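# Wind cable around a held reel's hub

## Task

With one gripper holding the reel, pin the cable close to one of its ends beneath a finger of that same gripper, then wrap the cable round the reel's hub for more than one complete turn, keeping it within roughly one cable thickness of the hub along almost the whole turn; any stretch of cable doubling back the opposite way between the flanges is subtracted from the turn. Call finished_scene only while that gripper keeps the reel still and lifted above the table, the other arm's moving parts are not touching the reel or cable, and that other arm is not pressing hard against the holding arm.

## Robot and tools

Robot: two arms, left_arm and right_arm, each ending in a parallel gripper. Calibrated bases in the scene frame: left_arm at (-0.021, +0.272, 0) m, quat_wxyz (+1.000, 0, 0, +0.011); right_arm at (+0.003, -0.333, 0) m, quat_wxyz (+1.000, 0, 0, -0.030). A two-camera stand sits behind the arms. Loose items may get nudged occasionally.

Frames. Scene frame: origin at table-top height halfway between the nominal bases, +x pointing out over the table, +z up, left_arm on the +y side (arm names do not match image sides). Reported hand positions (metres), quaternions, velocities and Hand targets are each in that arm's own base frame. Fixed cameras and the table use the scene frame. All motion offsets are along the axes of that arm's current Hand target. The gripper's fingers point along its +z and separate along its y; end_effector_position is the spot between the pads, roughly 1 cm short of the tips. Printed poses can be wrong by a few cm, worse at long reach.

execute_actions(actions, cameras). actions is a list of actions; each action is a table of at most 15 rows, one row per 1/30 s step; a short table repeats its final row to fill 15 steps. Every row has 14 numbers in [-1, 1], always both arms: left dx, dy, dz, rx, ry, rz, opening, then right dx, dy, dz, rx, ry, rz, opening. The six pose numbers are an offset (not a pose) from the Hand target held when that action began; rows inside one action all count from that same start, but each new action starts from the updated Hand target, so a repeated offset adds up. Scale: 1.0 equals 0.6 m or 180 degrees; rx, ry, rz form a single rotation vector. The opening is absolute: +1 fully open (0.094 m), -1 shut. Six zeros re-requests the current Hand target; a 0 opening is a real command, so repeat the present opening to keep a gripper unchanged. Images return only when actions is empty or cameras names them (["all"], a list of names, or [] for none).

move(target, speed, blend, opening_speed, grip_force, blocking, cameras). target is one 14-number row or a list of up to 15 rows, same layout and scale as above; every row is an offset from the Hand targets at the move's start, not from the previous row. Each gripper follows a straight line, rotating the short way, all arms finishing together, 0.5 s minimum and cut off at 10 s. speed: top path speed in m/s, 0.002 to 2.9 (default 0.25), rotation capped at twice that in rad/s; one value or one per target. blend: corner-rounding radius in m per target; 0 means stop at each. opening_speed: rate on the -1..+1 scale per second, at least 0.2; use it to close gently. grip_force: per-pad limit in N, 10 to 50, persists until changed; lower values close slowly. blocking=false returns after about 0.5 s while motion continues. Paths ignore obstacles and the other arm; faster moves lag, stray and hit harder; do not route a gripper near its own base. The result adds a move: line with the ending (done, off_target, moving, held, fault) and limits (paced = pose clipped, held = steps withheld). done means within 10 mm and 2 degrees; neither done nor off_target says anything about contact.

wait(seconds 0 to 10) lets time pass with last commands held. stop brakes a running move. zoom_image(camera, region [x0, y0, x1, y1], at most 504 by 504 px, origin top-left) enlarges part of the latest image of cam_high, cam_low, cam_left_wrist or cam_right_wrist (each 896x504). finished_scene(scene) ends the scene irreversibly; here scene is 1.

Controller behaviour. Commanded orientation is clipped to 40 degrees from the measured one each step; damped IK favours position. Grippers often stop a few cm short of the Hand target because of friction and load; waiting does not fix it, so send the remaining distance as an offset. A blocked arm keeps pressing until commanded away; to release a push, aim back past the gripper.

Result lines. Hand target (base for the next offsets), Tool commands, grip_measured (opening on the command scale; empty it reads up to ~2.5 mm wide, on a hard part a little narrow), Joint positions (last entry is opening in m), Joint velocities (may be omitted when all are within noise), Joint torques (include gravity, have per-unit offsets; entries 1 to 3 wrap at ±28 N m), motor temperatures. Pads squeeze about 50 to 64 N each. Joint ranges in rad: waist -2.618 to 3.054, shoulder 0 to 3.142, elbow 0 to 3.142 (straight 2.901), wrist pitch ±1.571, wrist yaw ±1.571, wrist roll ±2.094.

Heat: holding loads, stretched arms or pushing at unreachable poses warm motors; MOTOR HOT appears at 75 °C, at 90 °C the arm folds and idles for the rest of the scene, at 100 °C it goes limp.

Avoid: anything leaving the table, dropping or releasing moving parts, fast impacts, squeezing or bumping the other arm's gripper (closing on its fingers counts), contact with a wrist-camera cable, and any arm stop. The scene keeps running while you think, and camera calibrations are only approximate.

Each tool is called after "Request:" by a JSON object that holds its "fn" and its "kwargs".

## Session

Request:
{"fn": "execute_actions", "kwargs": {"actions": []}}

Scene clock: 0.00 s.
left_arm: end_effector_position=(+0.3871, -0.0047, +0.1294) grip_measured=+1.000 end_effector_quat_wxyz=(+0.643, -0.033, +0.765, -0.001) | right_arm: end_effector_position=(+0.3831, -0.0829, +0.0943) grip_measured=+1.000 end_effector_quat_wxyz=(+0.573, +0.159, +0.796, -0.113)
Joint positions: left_arm=[-0.062 1.492 0.276 1.041 -0.101 -0.063 0.094] | right_arm=[-0.082 1.557 0.348 0.872 0.293 0.103 0.094]
Joint velocities: within noise
Joint torques (N m): no reading
Motor temperatures (°C): left_arm=[21 21 20 19 20 19 19] | right_arm=[22 22 25 20 22 18 21]
Heat: left arm: 21 °C; right arm: 25 °C.
Hand target: left_arm +0.3894, -0.0048, +0.1378; +0.653, -0.034, +0.757, -0.002 | right_arm +0.3830, -0.0830, +0.0939; +0.571, +0.159, +0.797, -0.114
Tool commands: left_gripper/opening=+1.0 right_gripper/opening=+1.0

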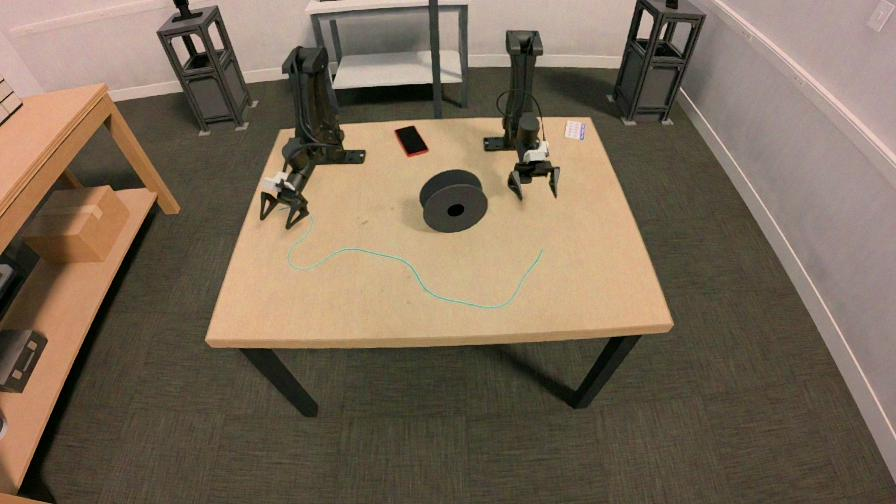

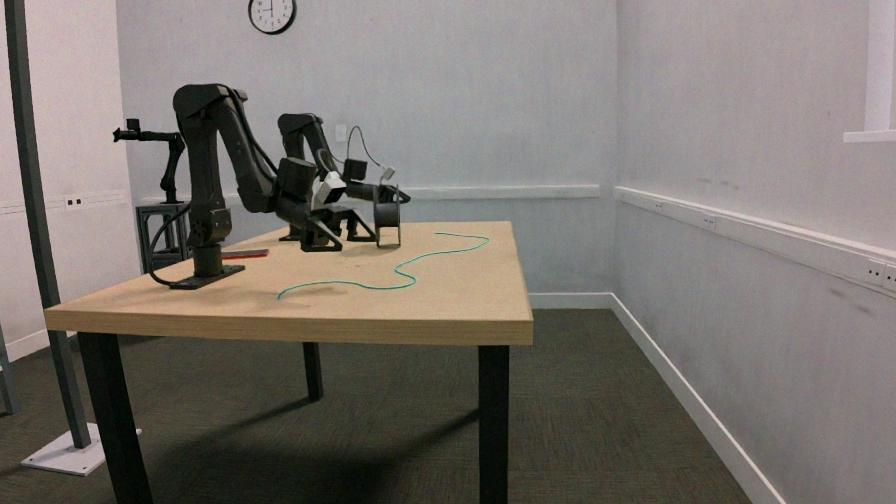

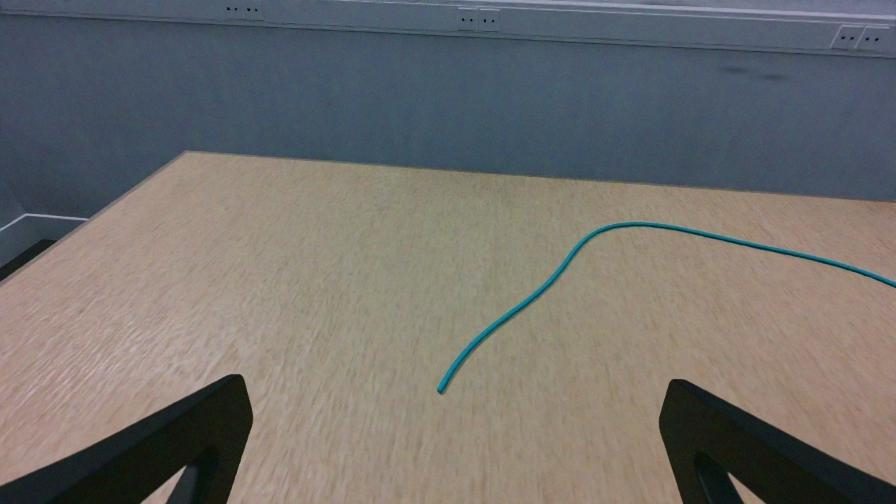

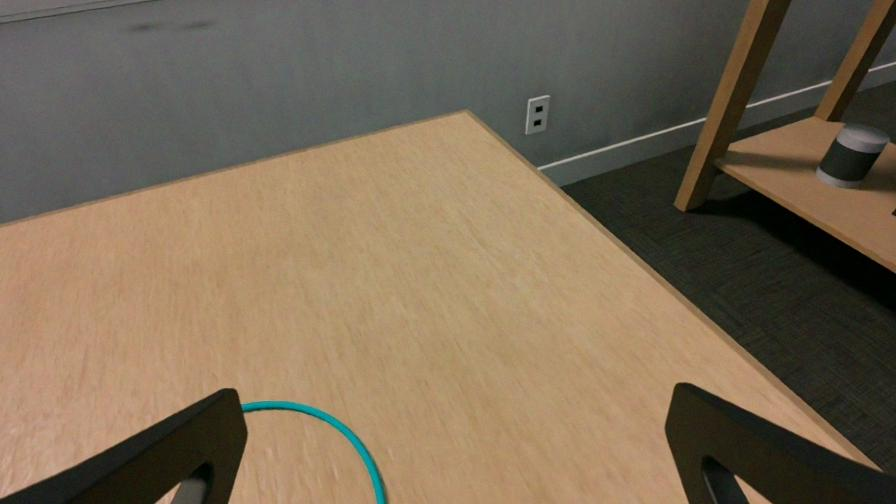

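Request:
{"fn": "zoom_image", "kwargs": {"camera": "cam_high", "region": [380, 130, 540, 250]}}

Request:
{"fn": "zoom_image", "kwargs": {"camera": "cam_low", "region": [320, 160, 440, 260]}}

Request:
{"fn": "zoom_image", "kwargs": {"camera": "cam_high", "region": [220, 170, 580, 330]}}

Scaled by 3.150 from the camera's 896x504 image, which has a finer 1280x720 frame.

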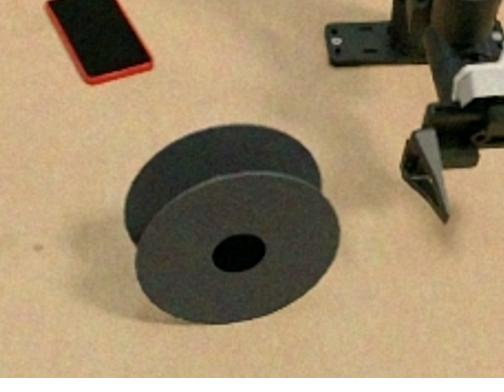

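Scaled by 4.200 from the camera's 896x504 image, which has a finer 1280x720 frame.

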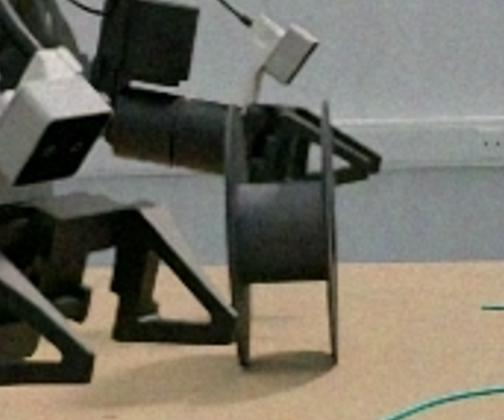

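Scaled by 1.400 from the camera's 896x504 image, which has a finer 1280x720 frame.

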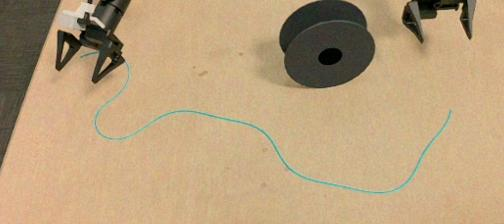

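Request:
{"fn": "move", "kwargs": {"target": [0,0,0,0,0,0,1,-0.13,-0.077,-0.239,0,0,0,1], "cameras": ["all"]}}

Scene clock: 21.40 s.
left_arm: end_effector_position=(+0.3871, -0.0047, +0.1294) grip_measured=+1.000 end_effector_quat_wxyz=(+0.643, -0.033, +0.765, -0.001) | right_arm: end_effector_position=(+0.2632, -0.0835, +0.2049) grip_measured=+1.000 end_effector_quat_wxyz=(+0.566, +0.160, +0.800, -0.116)
Joint positions: left_arm=[-0.062 1.492 0.276 1.041 -0.101 -0.063 0.094] | right_arm=[-0.171 0.529 0.435 -0.252 0.216 0.072 0.094]
Joint torques (N m): left_arm=[-0.01 -4.18 5.22 2.05 -0.03 0.03] | right_arm=[-0.31 0.73 9.14 2.09 0.01 0.02]
Motor temperatures (°C): left_arm=[21 22 22 24 20 19 19] | right_arm=[22 23 25 23 22 18 21]
Heat: left arm: 24 °C; right arm: 25 °C.
Hand target: left_arm +0.3894, -0.0048, +0.1378; +0.653, -0.034, +0.757, -0.002 | right_arm +0.2631, -0.0832, +0.2138; +0.571, +0.159, +0.797, -0.114
Off the commanded pose: left_arm 0.009 m, 1 deg | right_arm 0.009 m, 1 deg.
move: done
camera_calibration:
cam_right_wrist: T_world_to_cam=[[-0.386032, -0.922409, -0.0118861, 0.0307805], [-0.624181, 0.270666, -0.732897, 0.374411], [0.679248, -0.275503, -0.680236, 0.0310328], [0, 0, 0, 1]] pos_world=[0.224504, -0.0643987, 0.29588]

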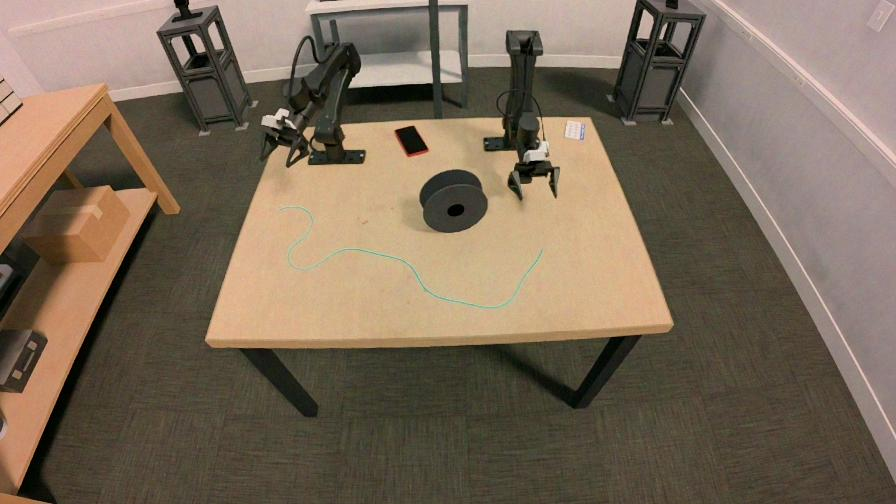

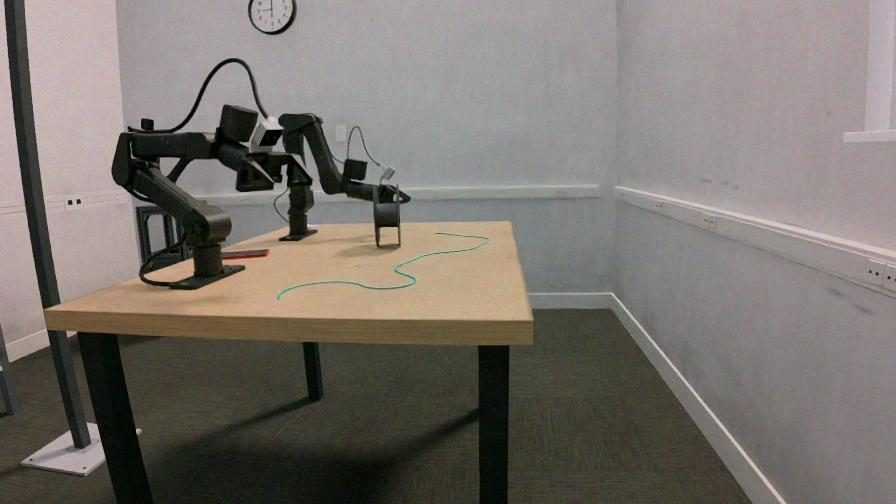

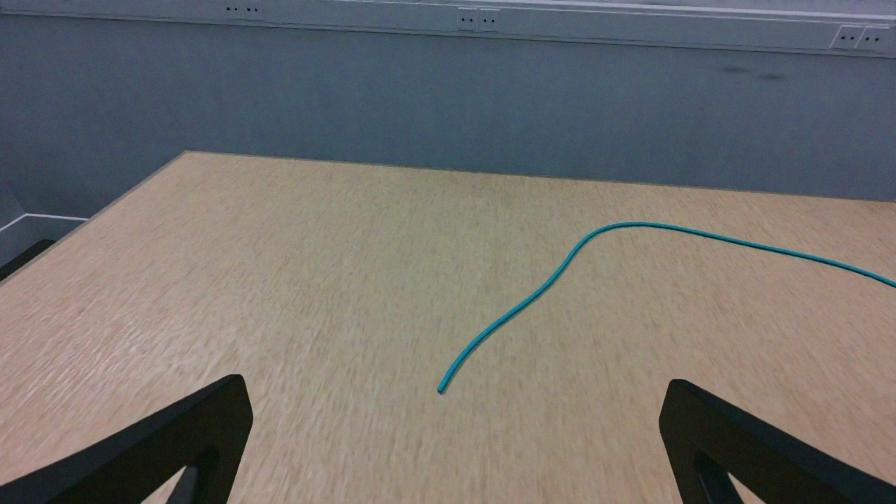

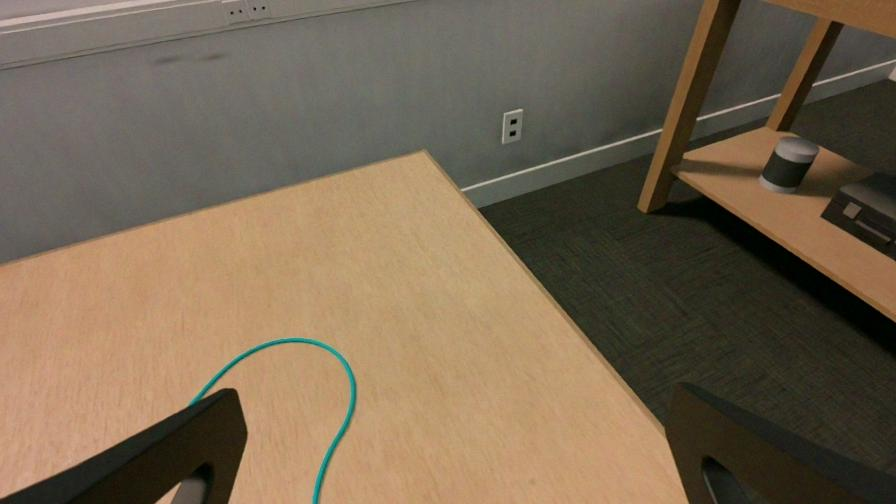

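Request:
{"fn": "move", "kwargs": {"target": [0,0,0,0,0,0,1,0.139,-0.044,0.025,0.2197,0.3515,0.3067,1], "cameras": ["cam_high","cam_right_wrist"]}}

Scene clock: 27.60 s.
left_arm: end_effector_position=(+0.3871, -0.0047, +0.1294) grip_measured=+1.000 end_effector_quat_wxyz=(+0.643, -0.033, +0.765, -0.001) | right_arm: end_effector_position=(+0.2404, -0.1016, +0.1272) grip_measured=+1.000 end_effector_quat_wxyz=(+0.004, +0.680, +0.734, +0.000)
Joint positions: left_arm=[-0.062 1.492 0.276 1.041 -0.101 -0.063 0.094] | right_arm=[-0.402 1.522 1.264 -1.305 0.002 1.092 0.094]
Joint torques (N m): left_arm=[0.02 -4.25 5.19 2.03 0.01 -0.03] | right_arm=[-0.24 -4.98 7.56 0.12 -0.01 0.17]
Heat: left arm: 25 °C; right arm: 26 °C.
Hand target: left_arm +0.3894, -0.0048, +0.1378; +0.653, -0.034, +0.757, -0.002 | right_arm +0.2412, -0.1027, +0.1300; +0.000, +0.685, +0.728, +0.000
Off the commanded pose: left_arm 0.009 m, 1 deg | right_arm 0.003 m, 1 deg.
move: done
camera_calibration:
cam_right_wrist: T_world_to_cam=[[-0.998084, -0.0605372, -0.0127622, 0.239186], [-0.0606599, 0.916989, 0.394272, 0.0949215], [-0.0121653, 0.394291, -0.918905, 0.253273], [0, 0, 0, 1]] pos_world=[0.247566, -0.172426, 0.198362]
Images, in order (width x height): cam_high 896x504, cam_right_wrist 896x504.

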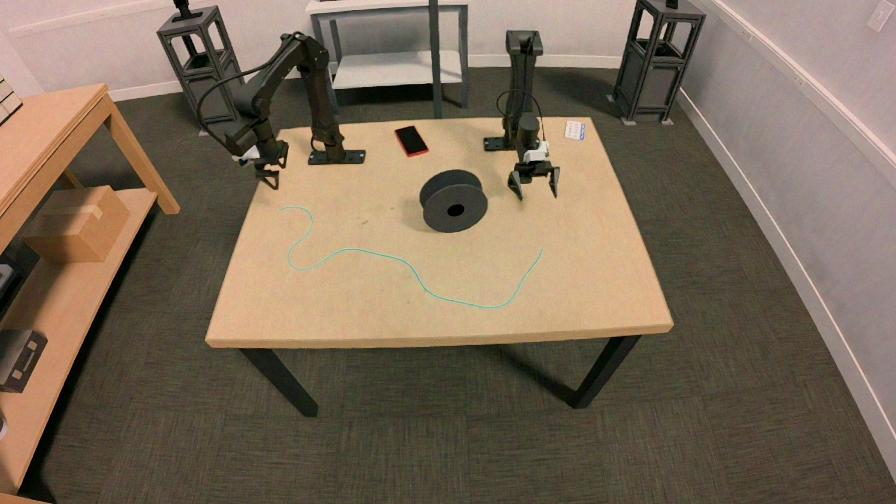

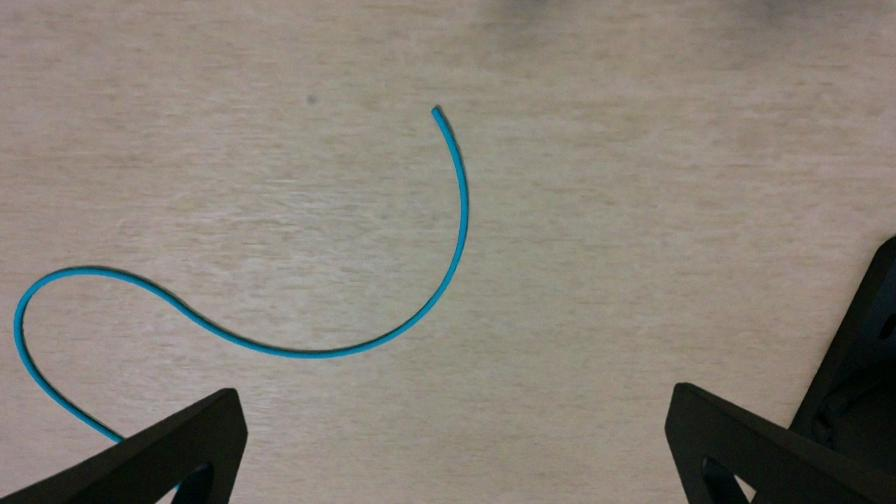

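Request:
{"fn": "move", "kwargs": {"target": [0,0,0,0,0,0,1,-0.003,-0.005,0.187,0,0,0,0], "speed": 0.12, "cameras": ["cam_low","cam_right_wrist"]}}

Scene clock: 30.30 s.
left_arm: end_effector_position=(+0.3871, -0.0047, +0.1294) grip_measured=+1.000 end_effector_quat_wxyz=(+0.643, -0.033, +0.765, -0.001) | right_arm: end_effector_position=(+0.2396, -0.1039, +0.0230) grip_measured=+0.001 end_effector_quat_wxyz=(+0.003, +0.684, +0.730, +0.001)
Joint positions: left_arm=[-0.062 1.492 0.276 1.041 -0.101 -0.063 0.094] | right_arm=[-0.413 1.617 0.931 -0.878 0 1.092 0.047]
Joint torques (N m): left_arm=[-0.12 -4.36 5.24 2.07 -0.02 -0.05] | right_arm=[-0.38 -5.37 4.68 0.51 0.03 0.04]
Heat: left arm: 25 °C; right arm: 26 °C.
Hand target: left_arm +0.3894, -0.0048, +0.1378; +0.653, -0.034, +0.757, -0.002 | right_arm +0.2383, -0.1049, +0.0178; +0.000, +0.685, +0.728, +0.000
Off the commanded pose: left_arm 0.009 m, 1 deg | right_arm 0.005 m, 0 deg.
move: done
camera_calibration:
cam_right_wrist: T_world_to_cam=[[-0.998671, -0.0499024, -0.0128941, 0.238116], [-0.0509247, 0.91677, 0.396155, 0.135689], [-0.00794819, 0.396285, -0.918093, 0.157549], [0, 0, 0, 1]] pos_world=[0.245962, -0.174947, 0.0939607]
Images, in order (width x height): cam_low 896x504, cam_right_wrist 896x504.

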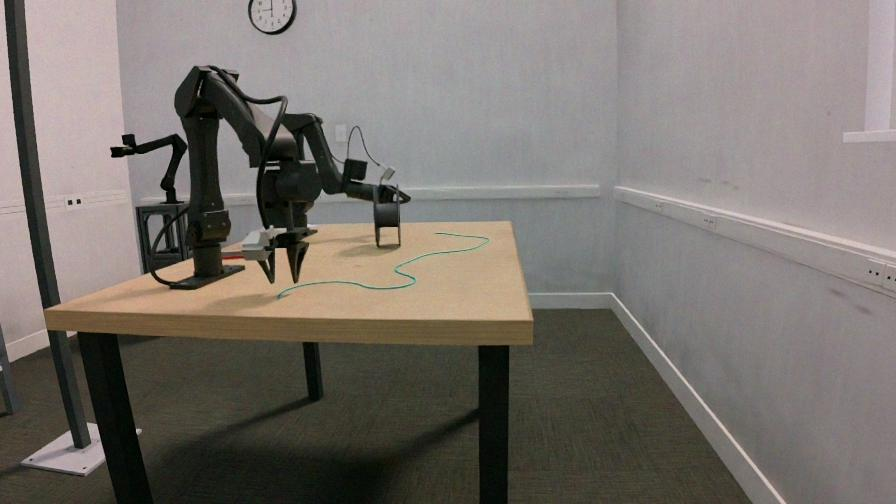

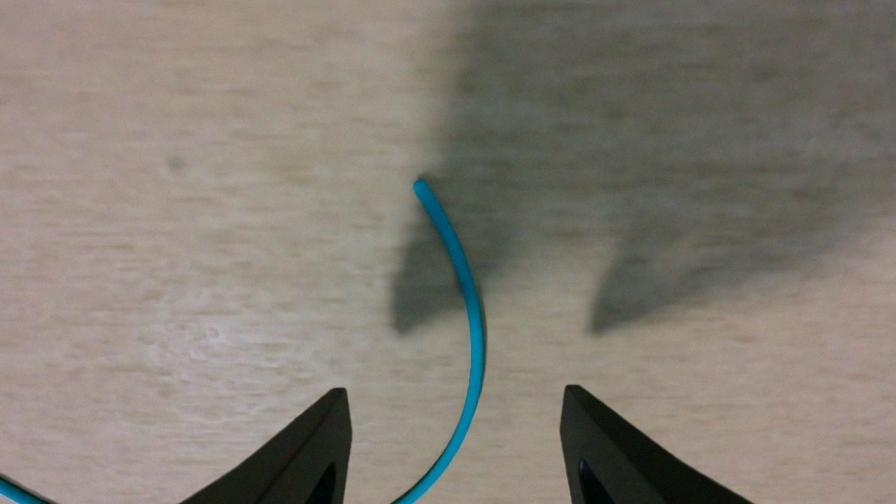

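Request:
{"fn": "move", "kwargs": {"target": [0,0,0,0,0,0,1,-0.01,-0.006,0.017,0,0,0,0], "speed": 0.05, "cameras": ["cam_right_wrist"]}}

Scene clock: 31.73 s.
left_arm: end_effector_position=(+0.3871, -0.0047, +0.1294) grip_measured=+1.000 end_effector_quat_wxyz=(+0.643, -0.033, +0.765, -0.001) | right_arm: end_effector_position=(+0.2373, -0.1105, +0.0138) grip_measured=+0.001 end_effector_quat_wxyz=(+0.005, +0.687, +0.727, +0.002)
Joint positions: left_arm=[-0.062 1.492 0.276 1.041 -0.101 -0.063 0.094] | right_arm=[-0.44 1.633 0.907 -0.835 0 1.075 0.047]
Joint torques (N m): left_arm=[0.06 -4.19 5.11 2.01 0 0.04] | right_arm=[-0.28 -5.27 4.38 0.5 0.03 -0.07]
Heat: left arm: 25 °C; right arm: 26 °C.
Hand target: left_arm +0.3894, -0.0048, +0.1378; +0.653, -0.034, +0.757, -0.002 | right_arm +0.2350, -0.1111, +0.0076; +0.000, +0.686, +0.728, -0.001
Off the commanded pose: left_arm 0.009 m, 1 deg | right_arm 0.007 m, 1 deg.
move: done
camera_calibration:
cam_right_wrist: T_world_to_cam=[[-0.99905, -0.0403381, -0.0164611, 0.236688], [-0.04356, 0.917793, 0.394662, 0.143674], [-0.000811972, 0.395004, -0.918679, 0.149968], [0, 0, 0, 1]] pos_world=[0.242843, -0.181554, 0.0849659]
Images, in order (width x height): cam_right_wrist 896x504.

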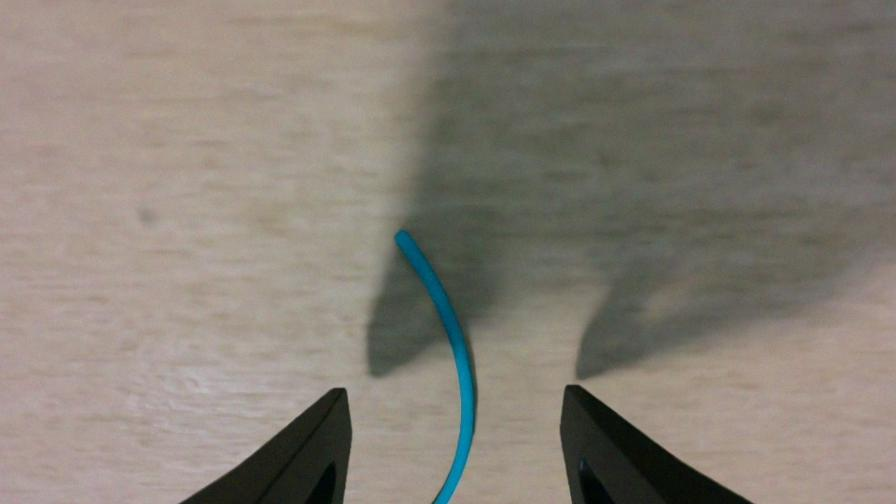

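Request:
{"fn": "move", "kwargs": {"target": [[0,0,0,0,0,0,1,0,-0.001,0.013,0,0,0,0],[0,0,0,0,0,0,1,0,-0.001,0.013,0,0,0,-1]], "speed": 0.05, "opening_speed": 0.8, "cameras": ["cam_right_wrist"]}}

Request:
{"fn": "move", "kwargs": {"target": [0,0,0,0,0,0,1,0,0,-0.1,0,0,0,-1], "speed": 0.1, "cameras": ["cam_low","cam_right_wrist"]}}

Scene clock: 34.77 s.
left_arm: end_effector_position=(+0.3871, -0.0047, +0.1294) grip_measured=+1.000 end_effector_quat_wxyz=(+0.643, -0.033, +0.765, -0.001) | right_arm: end_effector_position=(+0.2374, -0.1103, +0.0063) grip_measured=-0.991 end_effector_quat_wxyz=(+0.006, +0.686, +0.727, +0.003)
Joint positions: left_arm=[-0.062 1.492 0.276 1.041 -0.101 -0.063 0.094] | right_arm=[-0.44 1.646 0.887 -0.8 -0.002 1.072 0]
Joint torques (N m): left_arm=[-0.14 -4.3 5.15 2 -0.01 0.02] | right_arm=[-0.36 -5.12 4.33 0.51 0.05 -0.04]
Heat: left arm: 26 °C; right arm: 26 °C.
Hand target: left_arm +0.3894, -0.0048, +0.1378; +0.653, -0.034, +0.757, -0.002 | right_arm +0.2344, -0.1111, -0.0001; +0.000, +0.685, +0.728, -0.001
Off the commanded pose: left_arm 0.009 m, 1 deg | right_arm 0.007 m, 1 deg.
move: done
camera_calibration:
cam_right_wrist: T_world_to_cam=[[-0.998907, -0.042651, -0.01914, 0.236416], [-0.0467432, 0.917516, 0.394942, 0.147153], [0.000716564, 0.395405, -0.918507, 0.142689], [0, 0, 0, 1]] pos_world=[0.242934, -0.181352, 0.077469]
Images, in order (width x height): cam_right_wrist 896x504.

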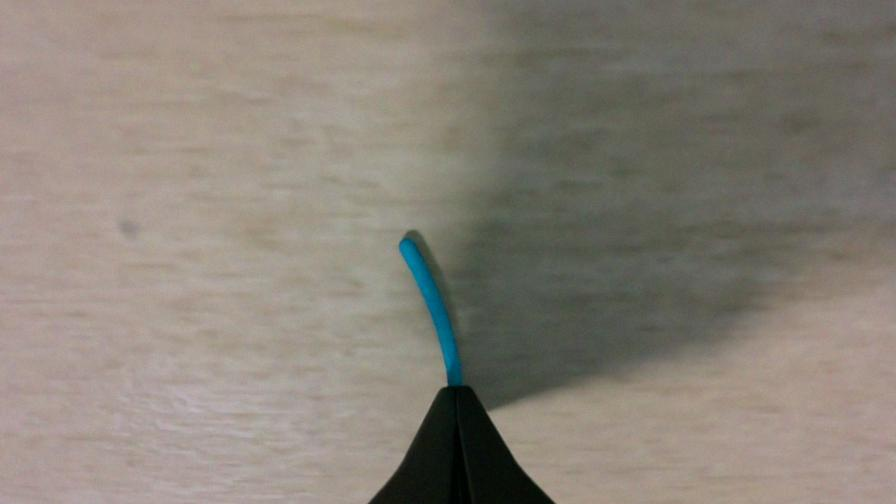

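Scene clock: 36.13 s.
left_arm: end_effector_position=(+0.3871, -0.0047, +0.1294) grip_measured=+1.000 end_effector_quat_wxyz=(+0.643, -0.033, +0.765, -0.001) | right_arm: end_effector_position=(+0.2326, -0.1084, +0.0514) grip_measured=-0.991 end_effector_quat_wxyz=(-0.009, +0.687, +0.727, -0.002)
Joint positions: left_arm=[-0.062 1.492 0.276 1.041 -0.101 -0.063 0.094] | right_arm=[-0.441 1.581 1.015 -1.024 -0.002 1.072 0]
Joint torques (N m): left_arm=[0.02 -4.16 5.18 2.04 -0.03 -0.01] | right_arm=[-0.31 -7.66 6.91 0.11 0.04 -0.04]
Heat: left arm: 26 °C; right arm: 26 °C.
Hand target: left_arm +0.3894, -0.0048, +0.1378; +0.653, -0.034, +0.757, -0.002 | right_arm +0.2345, -0.1111, +0.0599; +0.000, +0.686, +0.728, +0.000
Off the commanded pose: left_arm 0.009 m, 1 deg | right_arm 0.009 m, 1 deg.
move: done
camera_calibration:
cam_right_wrist: T_world_to_cam=[[-0.999121, -0.0410163, 0.00870425, 0.231276], [-0.0338805, 0.912034, 0.408713, 0.12308], [-0.0247025, 0.408059, -0.912621, 0.190268], [0, 0, 0, 1]] pos_world=[0.239943, -0.180407, 0.121326]
Images, in order (width x height): cam_low 896x504, cam_right_wrist 896x504.

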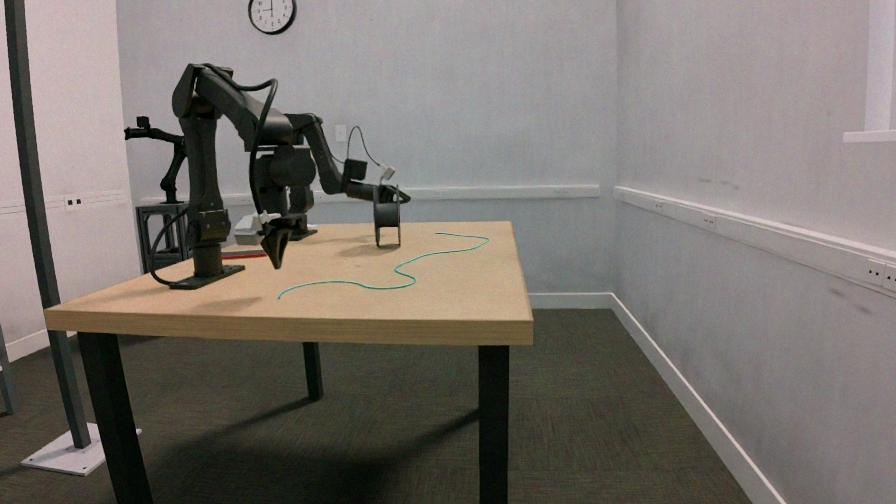

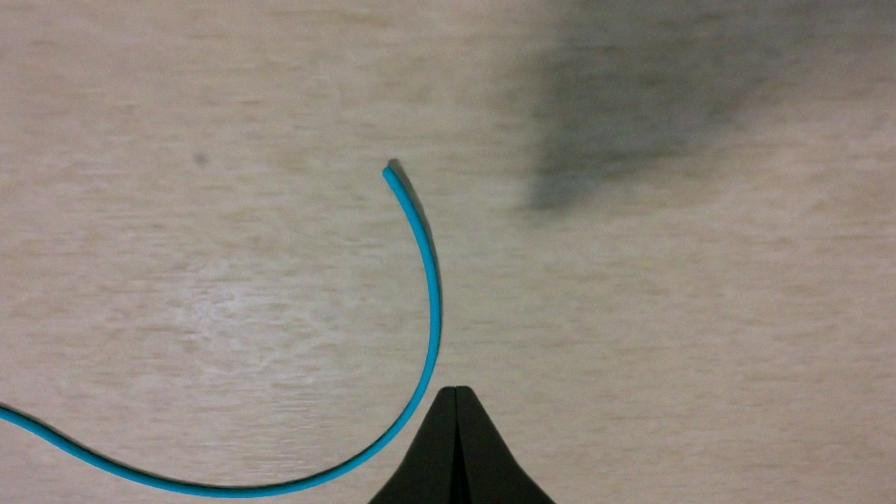

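Request:
{"fn": "move", "kwargs": {"target": [[0,0,0,0,0,0,1,0,0,0.0,0,0,0,-0.3],[0,0,0,0,0,0,1,0,0,0.115,0,0,0,-0.3]], "speed": 0.06, "cameras": ["cam_right_wrist"]}}

Scene clock: 39.30 s.
left_arm: end_effector_position=(+0.3871, -0.0047, +0.1294) grip_measured=+1.000 end_effector_quat_wxyz=(+0.643, -0.033, +0.765, -0.001) | right_arm: end_effector_position=(+0.2328, -0.1084, +0.0039) grip_measured=-0.301 end_effector_quat_wxyz=(-0.004, +0.687, +0.727, +0.000)
Joint positions: left_arm=[-0.062 1.492 0.276 1.041 -0.101 -0.063 0.094] | right_arm=[-0.441 1.651 0.881 -0.809 -0.002 1.072 0.033]
Joint torques (N m): left_arm=[-0.2 -4.34 5.04 2.02 0 0] | right_arm=[-0.35 -4.11 3.19 0.97 0.04 -0.06]
Heat: left arm: 26 °C; right arm: 26 °C.
Hand target: left_arm +0.3894, -0.0048, +0.1378; +0.653, -0.034, +0.757, -0.002 | right_arm +0.2344, -0.1112, -0.0091; +0.000, +0.686, +0.728, +0.000
Off the commanded pose: left_arm 0.009 m, 1 deg | right_arm 0.013 m, 0 deg.
move: off_target (right_arm)
camera_calibration:
cam_right_wrist: T_world_to_cam=[[-0.999158, -0.0409802, -0.00173139, 0.231949], [-0.0381907, 0.914088, 0.403714, 0.143787], [-0.0149616, 0.40344, -0.914884, 0.14416], [0, 0, 0, 1]] pos_world=[0.239402, -0.180088, 0.0742423]
Images, in order (width x height): cam_right_wrist 896x504.

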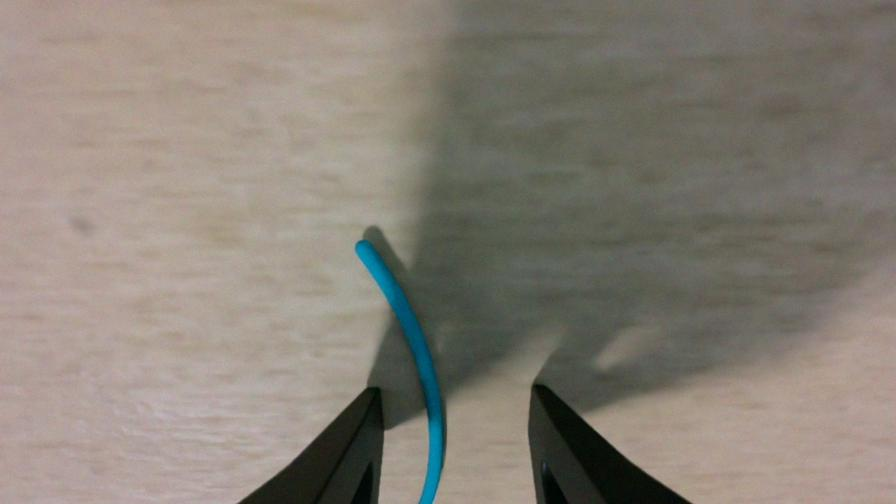

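Request:
{"fn": "move", "kwargs": {"target": [0,0,0,0,0,0,1,0,0,0,0,0,0,-1], "opening_speed": 0.5, "cameras": ["cam_right_wrist"]}}

Request:
{"fn": "move", "kwargs": {"target": [0,0,0,0,0,0,1,0,0,-0.12,0,0,0,-1], "speed": 0.08, "cameras": ["cam_high","cam_low","cam_right_wrist"]}}

Scene clock: 41.43 s.
left_arm: end_effector_position=(+0.3871, -0.0047, +0.1294) grip_measured=+1.000 end_effector_quat_wxyz=(+0.643, -0.033, +0.765, -0.001) | right_arm: end_effector_position=(+0.2331, -0.1087, +0.0039) grip_measured=-0.966 end_effector_quat_wxyz=(-0.003, +0.687, +0.727, +0.000)
Joint positions: left_arm=[-0.062 1.492 0.276 1.041 -0.101 -0.063 0.094] | right_arm=[-0.441 1.651 0.881 -0.807 -0.001 1.072 0.002]
Joint torques (N m): left_arm=[-0.02 -4.16 5.04 2.02 -0.01 0.02] | right_arm=[-0.31 -4.15 3.19 0.96 0.04 -0.05]
Heat: left arm: 26 °C; right arm: 26 °C.
Hand target: left_arm +0.3894, -0.0048, +0.1378; +0.653, -0.034, +0.757, -0.002 | right_arm +0.2344, -0.1112, -0.0091; +0.000, +0.686, +0.728, +0.000
Off the commanded pose: left_arm 0.009 m, 1 deg | right_arm 0.013 m, 0 deg.
move: off_target (right_arm)
camera_calibration:
cam_right_wrist: T_world_to_cam=[[-0.999154, -0.0410247, -0.00279266, 0.232207], [-0.0386788, 0.914622, 0.402455, 0.144238], [-0.0139564, 0.402223, -0.915435, 0.143915], [0, 0, 0, 1]] pos_world=[0.239598, -0.180283, 0.0743444]
Images, in order (width x height): cam_right_wrist 896x504.

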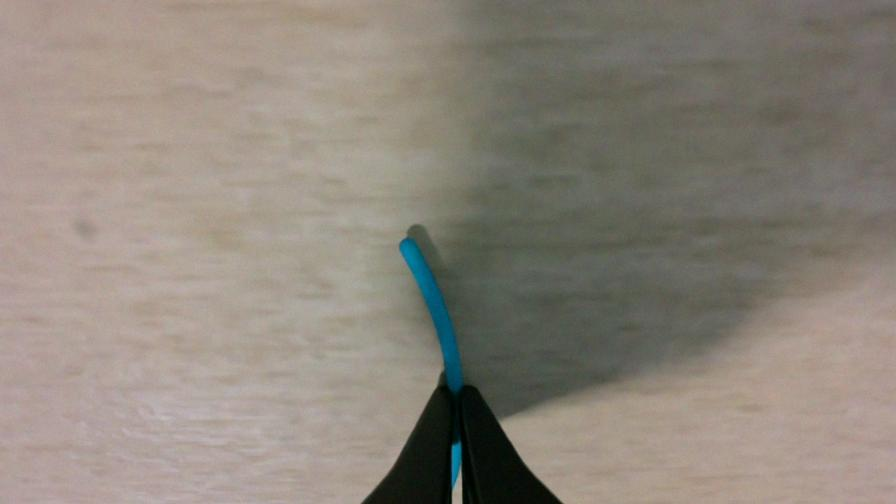

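Scene clock: 43.03 s.
left_arm: end_effector_position=(+0.3871, -0.0047, +0.1294) grip_measured=+1.000 end_effector_quat_wxyz=(+0.643, -0.033, +0.765, -0.001) | right_arm: end_effector_position=(+0.2323, -0.1083, +0.0538) grip_measured=-0.971 end_effector_quat_wxyz=(-0.010, +0.687, +0.727, -0.002)
Joint positions: left_arm=[-0.062 1.492 0.276 1.041 -0.101 -0.063 0.094] | right_arm=[-0.441 1.579 1.023 -1.036 -0.002 1.072 0.001]
Joint torques (N m): left_arm=[-0.08 -4.25 5.08 2.02 -0.02 -0.01] | right_arm=[-0.25 -7.79 7.02 0.09 0.07 -0.05]
Heat: left arm: 26 °C; right arm: 26 °C.
Hand target: left_arm +0.3894, -0.0048, +0.1378; +0.653, -0.034, +0.757, -0.002 | right_arm +0.2345, -0.1111, +0.0630; +0.000, +0.686, +0.728, +0.000
Off the commanded pose: left_arm 0.009 m, 1 deg | right_arm 0.010 m, 1 deg.
move: done
camera_calibration:
cam_right_wrist: T_world_to_cam=[[-0.999096, -0.041077, 0.0109604, 0.230868], [-0.0329957, 0.911771, 0.409372, 0.121758], [-0.0268092, 0.408641, -0.912302, 0.193025], [0, 0, 0, 1]] pos_world=[0.239852, -0.18041, 0.123722]
Images, in order (width x height): cam_high 896x504, cam_low 896x504, cam_right_wrist 896x504.

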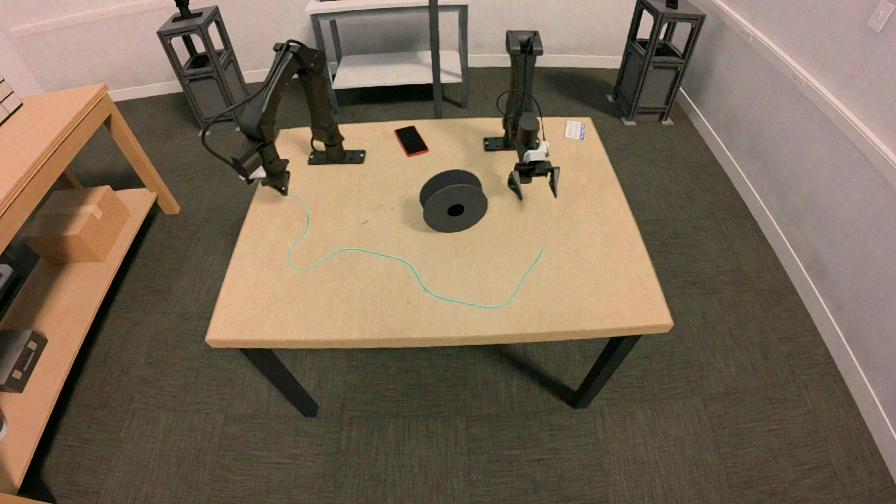

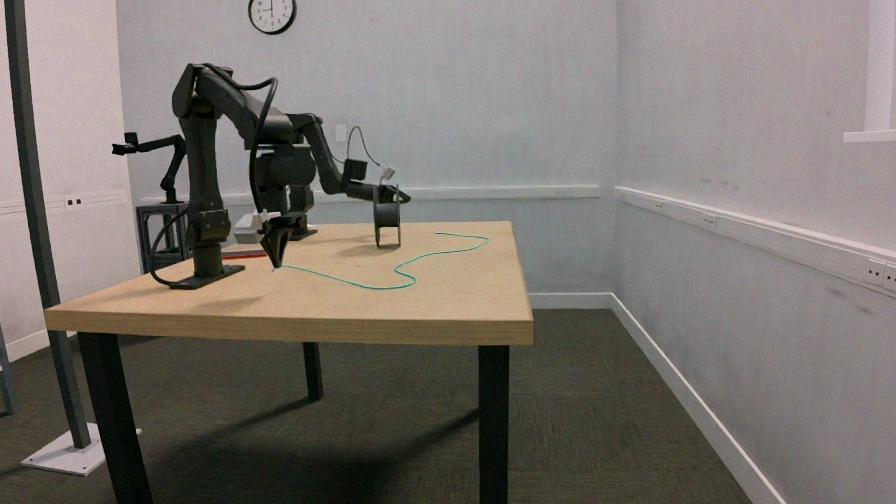

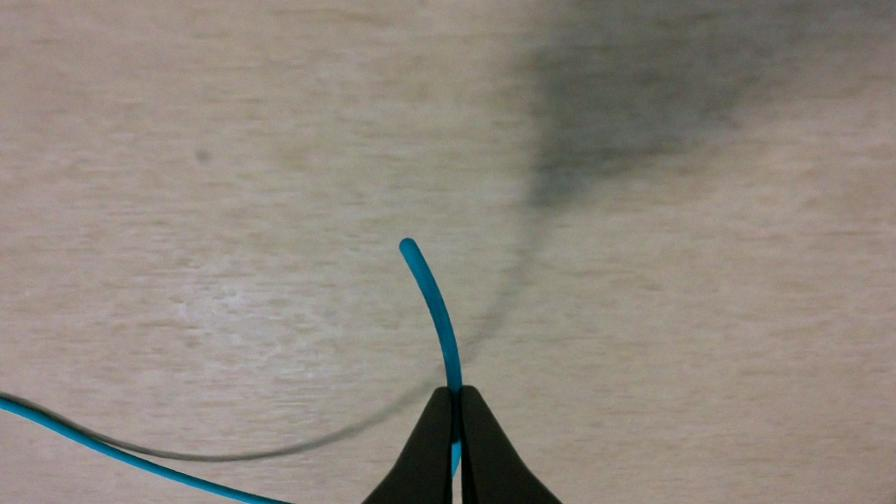

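Request:
{"fn": "move", "kwargs": {"target": [-0.208,-0.067,-0.074,0.4688,0.1668,0.2495,1,0,0,0,0,0,0,-1], "cameras": ["cam_high","cam_low","cam_left_wrist"]}}

Scene clock: 48.70 s.
left_arm: end_effector_position=(+0.3691, -0.0352, +0.2483) grip_measured=+1.000 end_effector_quat_wxyz=(+0.335, +0.609, +0.692, -0.192) | right_arm: end_effector_position=(+0.2322, -0.1083, +0.0538) grip_measured=-0.971 end_effector_quat_wxyz=(-0.011, +0.687, +0.727, -0.003)
Joint positions: left_arm=[0.255 1.849 1.901 -1.549 0.79 1.668 0.094] | right_arm=[-0.441 1.579 1.023 -1.037 -0.002 1.072 0.001]
Joint torques (N m): left_arm=[-0.64 -9.92 7.71 0.33 0.53 0.1] | right_arm=[-0.28 -7.8 6.98 0.1 0.05 -0.05]
Heat: left arm: 26 °C; right arm: 26 °C.
Hand target: left_arm +0.3656, -0.0399, +0.2697; +0.267, +0.661, +0.646, -0.274 | right_arm +0.2345, -0.1111, +0.0630; +0.000, +0.686, +0.728, +0.000
Off the commanded pose: left_arm 0.022 m, 14 deg | right_arm 0.010 m, 1 deg.
joint sent to its limit (left arm) — joint 4 (wrist pitch), lower limit. The joint targets are off in orientation, not in position.
move: off_target (left_arm)
camera_calibration:
cam_left_wrist: T_world_to_cam=[[-0.967035, -0.214258, -0.137609, 0.383855], [-0.160121, 0.931836, -0.325641, 0.208106], [0.198, -0.292873, -0.935426, 0.23843], [0, 0, 0, 1]] pos_world=[0.357314, -0.041847, 0.343623]
Images, in order (width x height): cam_high 896x504, cam_low 896x504, cam_left_wrist 896x504.

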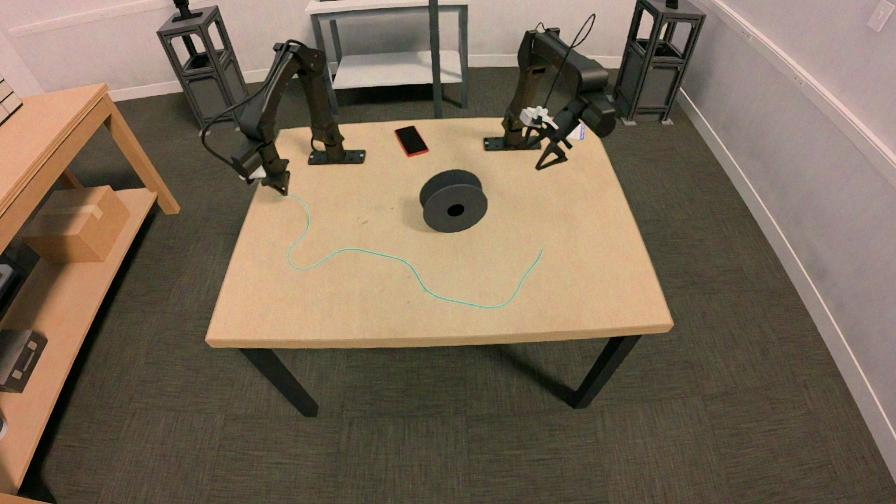

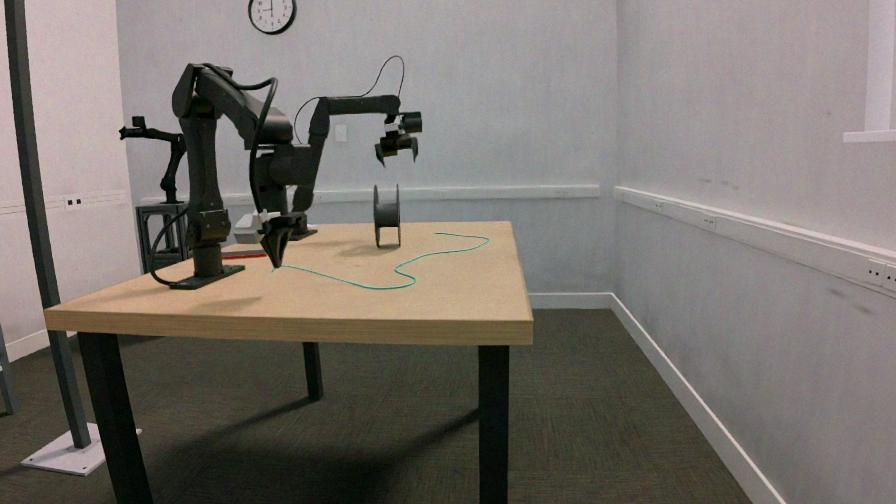

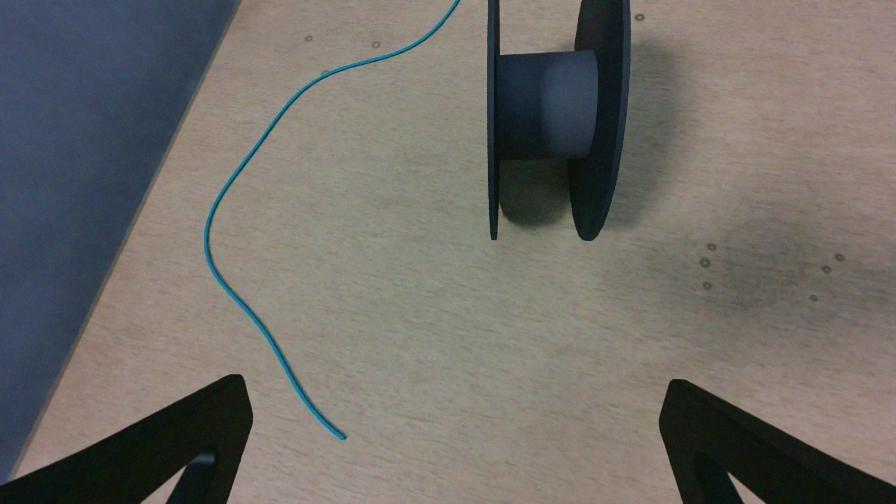

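Request:
{"fn": "move", "kwargs": {"target": [-0.213,0.033,0.259,0,0.25,0,1,0,0,0,0,0,0,-1], "cameras": ["cam_high","cam_low","cam_left_wrist"]}}

Scene clock: 58.20 s.
left_arm: end_effector_position=(+0.3785, -0.2391, +0.2442) grip_measured=+1.000 end_effector_quat_wxyz=(+0.161, +0.708, +0.686, +0.038) | right_arm: end_effector_position=(+0.2322, -0.1083, +0.0538) grip_measured=-0.971 end_effector_quat_wxyz=(-0.011, +0.687, +0.727, -0.003)
Joint positions: left_arm=[-0.565 2.095 2.414 -1.557 0.001 1.036 0.094] | right_arm=[-0.441 1.579 1.023 -1.037 -0.002 1.072 0.001]
Joint torques (N m): left_arm=[-0.1 -8.43 7.36 0.91 0.05 -0.08] | right_arm=[-0.29 -7.72 7.02 0.08 0.06 -0.06]
Heat: left arm: 24 °C; right arm: 27 °C.
Hand target: left_arm +0.3807, -0.2405, +0.2500; +0.000, +0.715, +0.699, +0.000 | right_arm +0.2345, -0.1111, +0.0630; +0.000, +0.686, +0.728, +0.000
Off the commanded pose: left_arm 0.006 m, 19 deg | right_arm 0.010 m, 1 deg.
joint sent to its limit (left arm) — joint 4 (wrist pitch), lower limit. The joint targets are off in orientation, not in position.
move: off_target (left_arm)
camera_calibration:
cam_left_wrist: T_world_to_cam=[[-0.955143, -0.0229146, -0.295256, 0.428401], [-0.101221, 0.962217, 0.25277, 0.24196], [0.278309, 0.271317, -0.921375, 0.274158], [0, 0, 0, 1]] pos_world=[0.357375, -0.297385, 0.31793]
Images, in order (width x height): cam_high 896x504, cam_low 896x504, cam_left_wrist 896x504.

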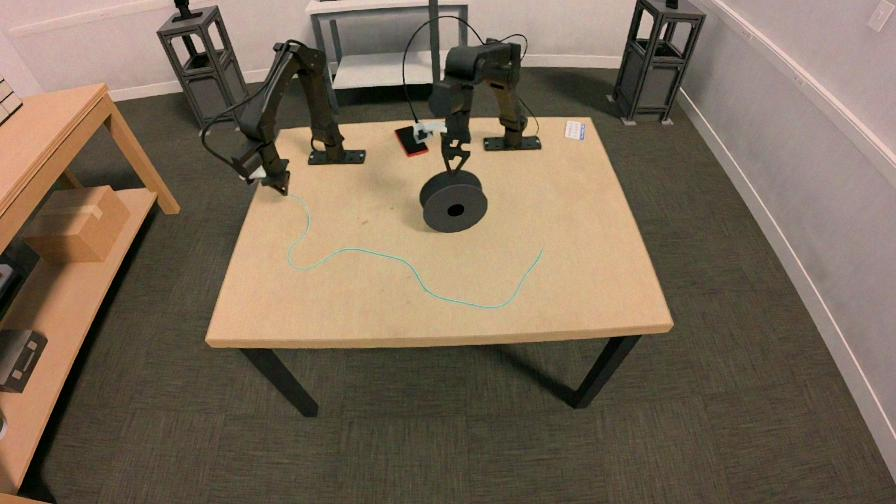

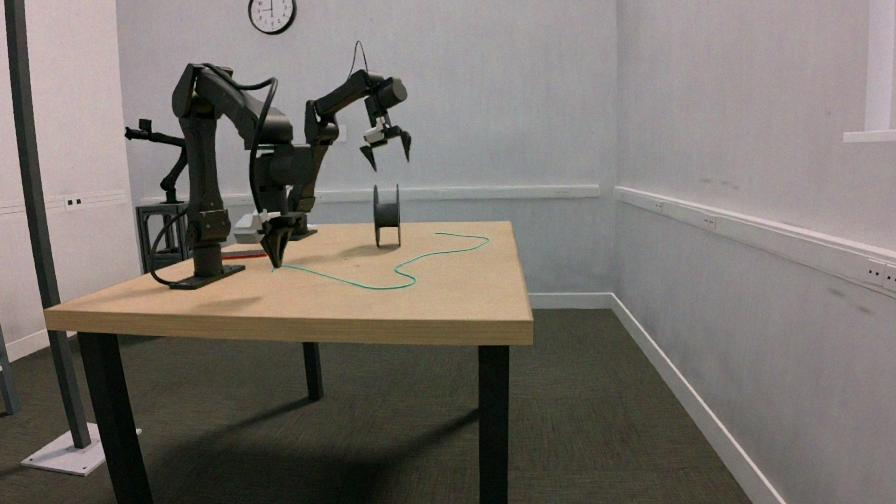

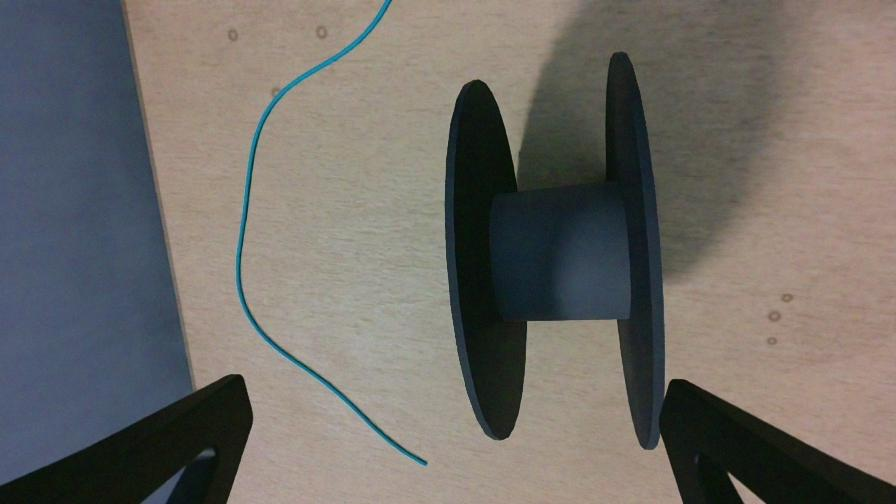

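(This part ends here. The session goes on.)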